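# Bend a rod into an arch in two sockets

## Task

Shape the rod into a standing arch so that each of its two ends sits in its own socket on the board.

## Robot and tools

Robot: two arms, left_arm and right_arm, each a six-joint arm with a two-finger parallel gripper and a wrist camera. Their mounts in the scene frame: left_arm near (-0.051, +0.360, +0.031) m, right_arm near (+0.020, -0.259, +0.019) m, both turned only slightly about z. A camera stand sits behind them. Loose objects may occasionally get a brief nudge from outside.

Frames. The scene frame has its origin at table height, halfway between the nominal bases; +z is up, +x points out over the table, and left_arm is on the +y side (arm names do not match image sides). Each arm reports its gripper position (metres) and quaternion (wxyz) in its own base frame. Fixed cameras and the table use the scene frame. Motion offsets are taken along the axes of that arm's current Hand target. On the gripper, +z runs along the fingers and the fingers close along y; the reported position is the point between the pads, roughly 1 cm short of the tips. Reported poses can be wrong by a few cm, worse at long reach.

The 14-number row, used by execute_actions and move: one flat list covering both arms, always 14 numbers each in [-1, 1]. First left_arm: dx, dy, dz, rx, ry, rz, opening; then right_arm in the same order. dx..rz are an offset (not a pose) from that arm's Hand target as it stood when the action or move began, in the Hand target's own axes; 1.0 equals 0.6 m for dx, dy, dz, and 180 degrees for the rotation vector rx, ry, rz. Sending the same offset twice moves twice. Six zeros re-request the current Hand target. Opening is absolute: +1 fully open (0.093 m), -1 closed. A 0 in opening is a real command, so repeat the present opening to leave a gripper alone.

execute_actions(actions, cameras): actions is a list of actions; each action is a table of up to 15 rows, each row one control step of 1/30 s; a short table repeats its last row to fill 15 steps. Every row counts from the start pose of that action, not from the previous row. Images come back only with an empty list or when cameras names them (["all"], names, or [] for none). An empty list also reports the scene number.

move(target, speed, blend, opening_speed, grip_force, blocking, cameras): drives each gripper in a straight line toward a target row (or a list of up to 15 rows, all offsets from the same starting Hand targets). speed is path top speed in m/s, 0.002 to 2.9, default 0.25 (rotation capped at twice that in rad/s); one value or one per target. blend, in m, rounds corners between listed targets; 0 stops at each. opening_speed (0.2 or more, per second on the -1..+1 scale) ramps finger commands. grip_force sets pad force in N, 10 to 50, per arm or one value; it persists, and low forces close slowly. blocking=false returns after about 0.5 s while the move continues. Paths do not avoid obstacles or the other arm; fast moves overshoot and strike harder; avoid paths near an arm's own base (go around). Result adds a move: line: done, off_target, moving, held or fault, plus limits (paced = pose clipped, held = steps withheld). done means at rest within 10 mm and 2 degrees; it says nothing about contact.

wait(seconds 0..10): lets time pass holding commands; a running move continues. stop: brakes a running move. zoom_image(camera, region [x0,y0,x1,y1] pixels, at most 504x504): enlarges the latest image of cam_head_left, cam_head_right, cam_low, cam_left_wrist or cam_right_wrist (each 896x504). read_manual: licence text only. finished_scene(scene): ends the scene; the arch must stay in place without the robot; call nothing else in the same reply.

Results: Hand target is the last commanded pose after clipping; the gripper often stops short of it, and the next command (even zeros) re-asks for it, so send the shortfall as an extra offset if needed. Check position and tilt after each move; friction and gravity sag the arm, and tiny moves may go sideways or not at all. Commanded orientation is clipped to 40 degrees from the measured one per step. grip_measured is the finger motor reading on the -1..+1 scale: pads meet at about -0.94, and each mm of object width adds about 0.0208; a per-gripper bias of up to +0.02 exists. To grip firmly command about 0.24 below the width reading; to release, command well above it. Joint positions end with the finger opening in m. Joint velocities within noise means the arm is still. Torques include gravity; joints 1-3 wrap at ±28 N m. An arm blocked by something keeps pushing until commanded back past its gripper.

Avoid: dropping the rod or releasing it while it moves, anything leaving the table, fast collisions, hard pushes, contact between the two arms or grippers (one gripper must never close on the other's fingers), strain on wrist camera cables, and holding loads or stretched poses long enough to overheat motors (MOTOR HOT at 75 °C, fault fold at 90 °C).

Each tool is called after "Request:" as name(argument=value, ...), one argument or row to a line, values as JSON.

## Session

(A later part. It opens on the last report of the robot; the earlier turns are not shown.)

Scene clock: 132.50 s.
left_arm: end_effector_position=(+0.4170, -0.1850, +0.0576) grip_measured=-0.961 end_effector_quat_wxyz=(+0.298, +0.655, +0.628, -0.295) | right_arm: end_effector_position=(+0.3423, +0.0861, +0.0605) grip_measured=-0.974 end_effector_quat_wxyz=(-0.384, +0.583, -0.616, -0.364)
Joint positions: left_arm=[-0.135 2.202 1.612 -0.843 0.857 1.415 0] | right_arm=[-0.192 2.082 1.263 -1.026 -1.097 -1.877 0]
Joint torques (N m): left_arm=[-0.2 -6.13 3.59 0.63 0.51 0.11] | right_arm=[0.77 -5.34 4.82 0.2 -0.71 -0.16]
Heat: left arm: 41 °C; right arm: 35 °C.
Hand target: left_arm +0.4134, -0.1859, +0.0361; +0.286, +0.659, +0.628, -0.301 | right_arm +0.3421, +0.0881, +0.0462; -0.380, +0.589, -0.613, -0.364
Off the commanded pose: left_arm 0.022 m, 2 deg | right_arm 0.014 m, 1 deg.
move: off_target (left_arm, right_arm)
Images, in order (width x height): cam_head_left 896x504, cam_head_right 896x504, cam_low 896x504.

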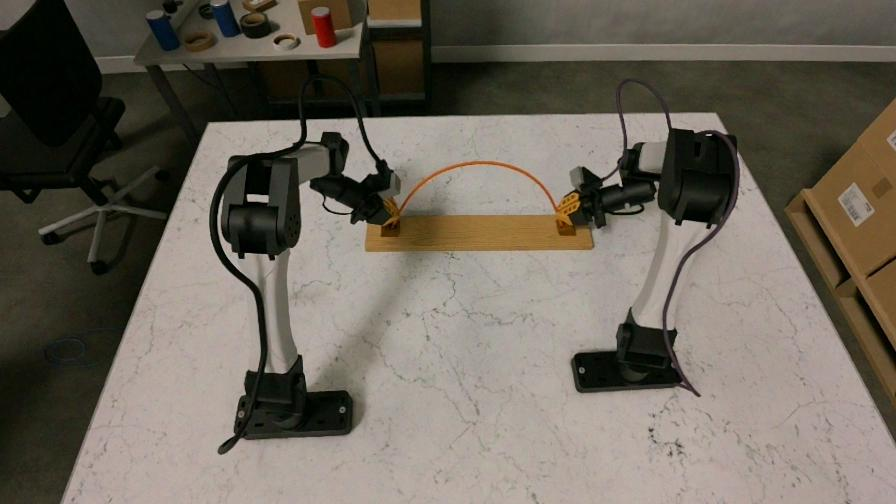

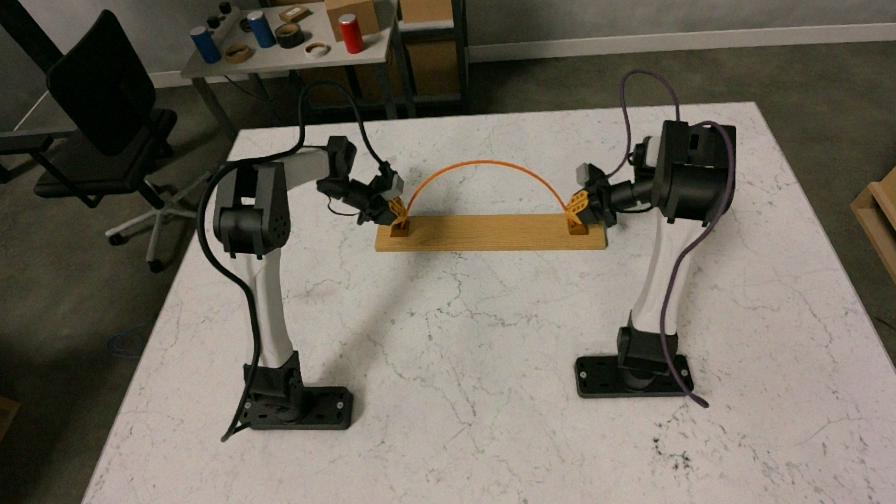

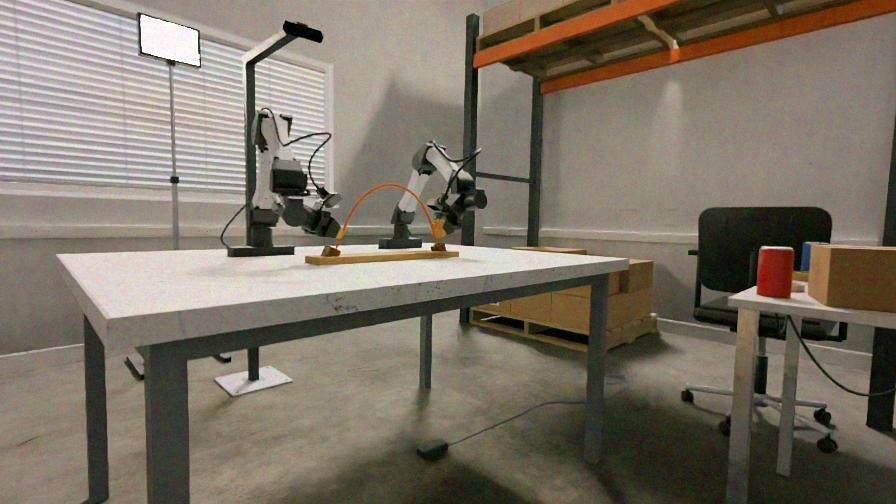

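Request:
move(
  target=[
    [-0.023,0,-0.02,0,0,0,-1,-0.016,0,-0.008,0,0,0,-1],
    [-0.023,0,-0.02,0,0,0,-0.2,-0.016,0,-0.008,0,0,0,-0.2],
  ],
  speed=0.05,
  opening_speed=0.5,
  cameras=["all"],
)

Request:
zoom_image(
  camera="cam_low",
  region=[300, 180, 480, 280],
)

Scene clock: 138.00 s.
left_arm: end_effector_position=(+0.4127, -0.1835, +0.0572) grip_measured=-0.203 end_effector_quat_wxyz=(+0.287, +0.653, +0.633, -0.300) | right_arm: end_effector_position=(+0.3413, +0.0851, +0.0585) grip_measured=-0.202 end_effector_quat_wxyz=(-0.379, +0.587, -0.618, -0.362)
Joint positions: left_arm=[-0.134 2.202 1.616 -0.875 0.851 1.418 0.035] | right_arm=[-0.192 2.082 1.263 -1.027 -1.083 -1.877 0.036]
Joint torques (N m): left_arm=[-0.29 -7.87 6.13 0.32 0.54 0.08] | right_arm=[0.79 -7.02 6.16 -0.08 -0.88 -0.13]
Heat: left arm: 41 °C; right arm: 35 °C.
Hand target: left_arm +0.4134, -0.1858, +0.0544; +0.286, +0.659, +0.628, -0.301 | right_arm +0.3421, +0.0881, +0.0569; -0.380, +0.590, -0.613, -0.364
Off the commanded pose: left_arm 0.004 m, 1 deg | right_arm 0.003 m, 1 deg.
move: done

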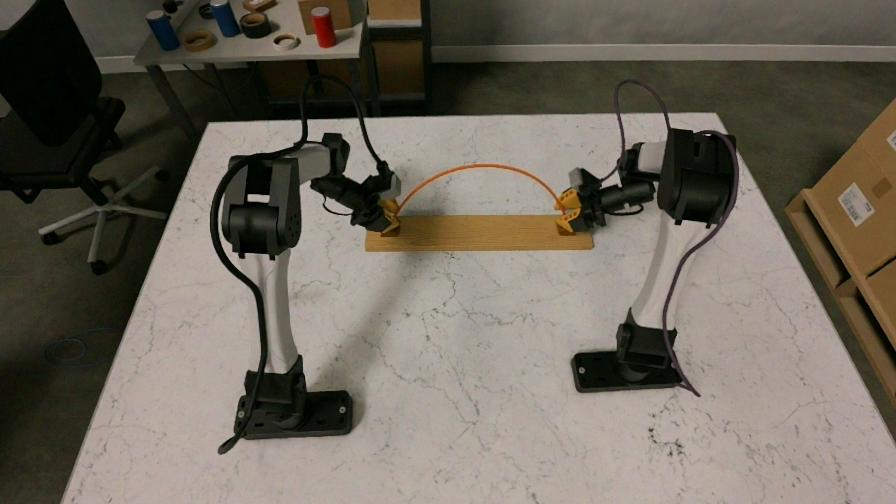

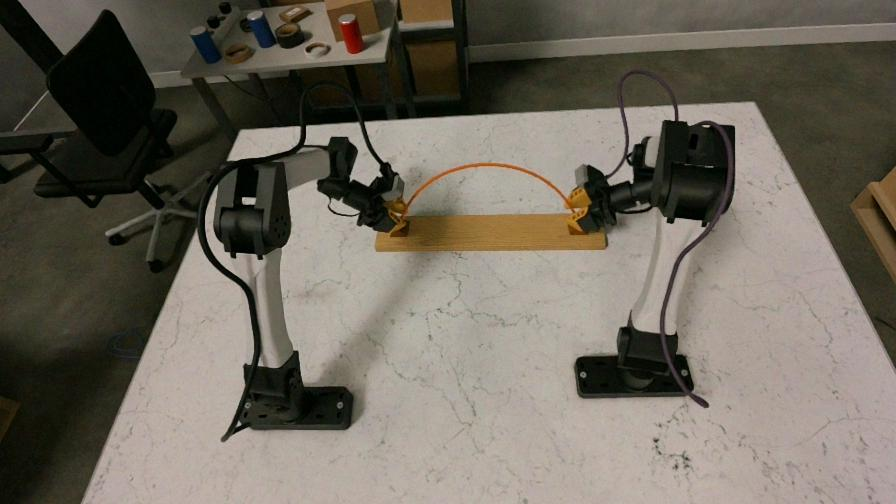

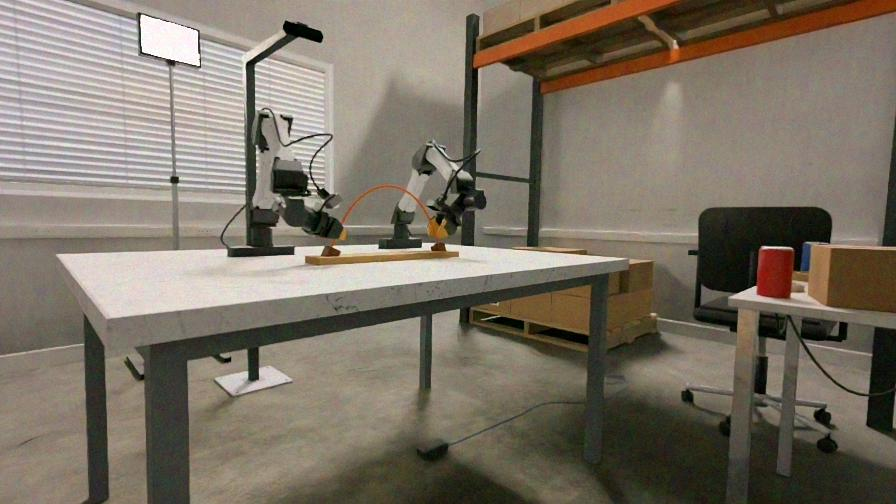

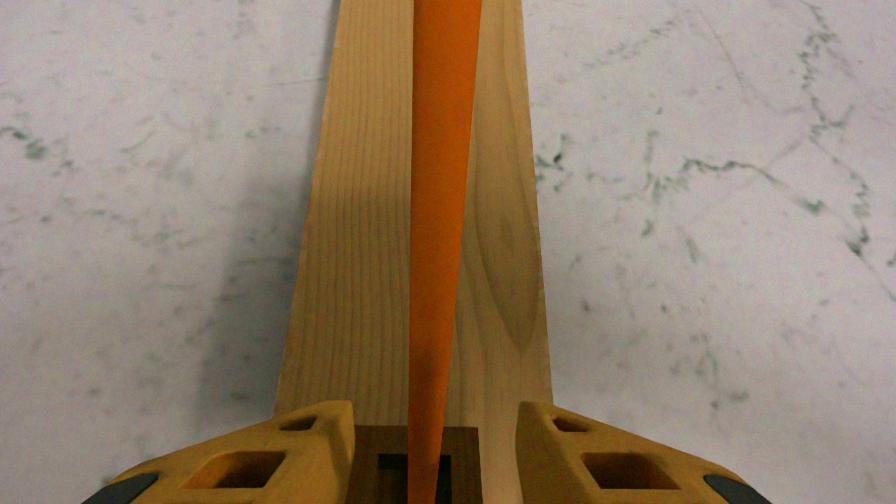

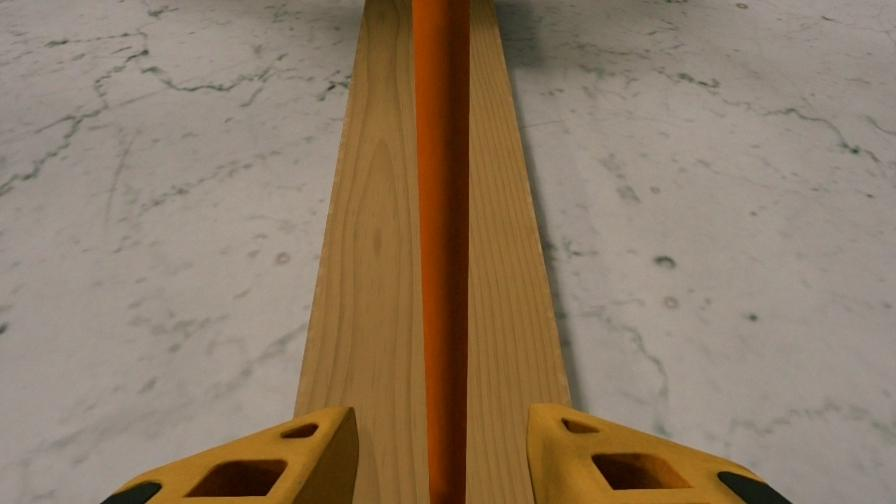

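Scaled by 2.800.

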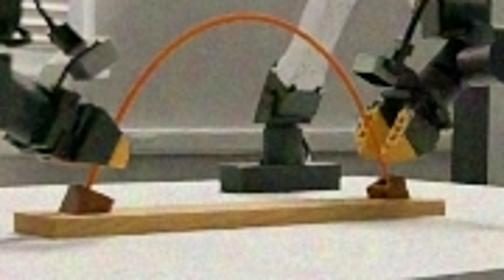

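Standing in both sockets. Retreat along the hand axes (away, −z hand).

Request:
move(
  target=[-0.03,0,-0.25,0,0,0,0.2,-0.03,0,-0.25,0,0,0,0.2],
  speed=0.15,
  cameras=["cam_head_left","cam_low"],
)

Request:
finished_scene(
  scene=1,
)

Scene clock: 140.80 s.
left_arm: end_effector_position=(+0.4165, -0.0842, +0.1697) grip_measured=+0.197 end_effector_quat_wxyz=(+0.295, +0.651, +0.637, -0.290) | right_arm: end_effector_position=(+0.3349, -0.0363, +0.1227) grip_measured=+0.198 end_effector_quat_wxyz=(+0.348, -0.537, +0.696, +0.327)
Joint positions: left_arm=[0.102 2.208 2.079 -1.561 0.847 1.748 0.055] | right_arm=[-0.512 2.082 1.586 -1.563 -0.906 -2.068 0.055]
Joint torques (N m): left_arm=[-0.09 -7.58 6.41 -0.1 0.56 0.09] | right_arm=[-0.05 -11.32 8.42 -0.64 -0.75 -0.14]
Heat: left arm: 41 °C; right arm: 35 °C.
Hand target: left_arm +0.4185, -0.0845, +0.1662; +0.286, +0.659, +0.628, -0.301 | right_arm +0.3371, -0.0381, +0.1400; +0.380, -0.589, +0.613, +0.364
Off the commanded pose: left_arm 0.004 m, 2 deg | right_arm 0.017 m, 13 deg.
joint sent to its limit (left arm) — joint 4 (wrist pitch), lower limit. The joint targets still meet the commanded pose.
joint sent to its limit (right arm) — joint 4 (wrist pitch), lower limit; joint 6 (wrist roll), lower limit. The joint targets are off in orientation, not in position.
move: off_target (right_arm)
Images, in order (width x height): cam_head_left 896x504, cam_low 896x504.

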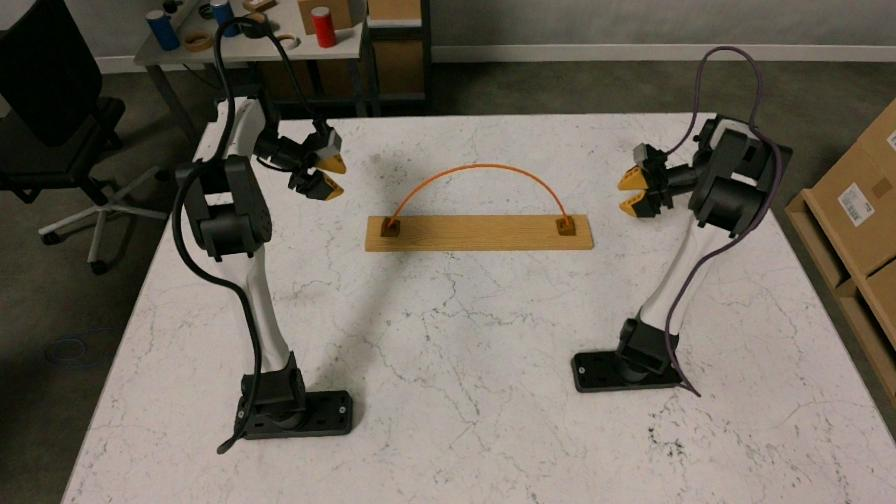

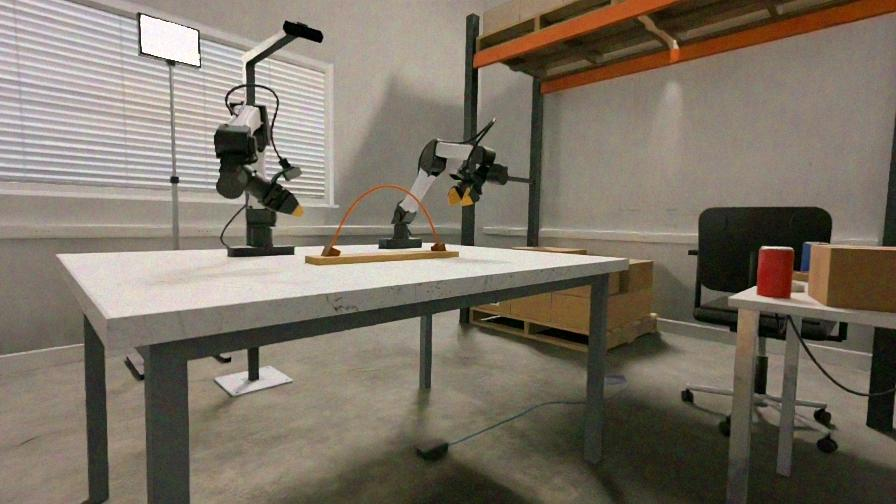

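The scene is finished: the task was done.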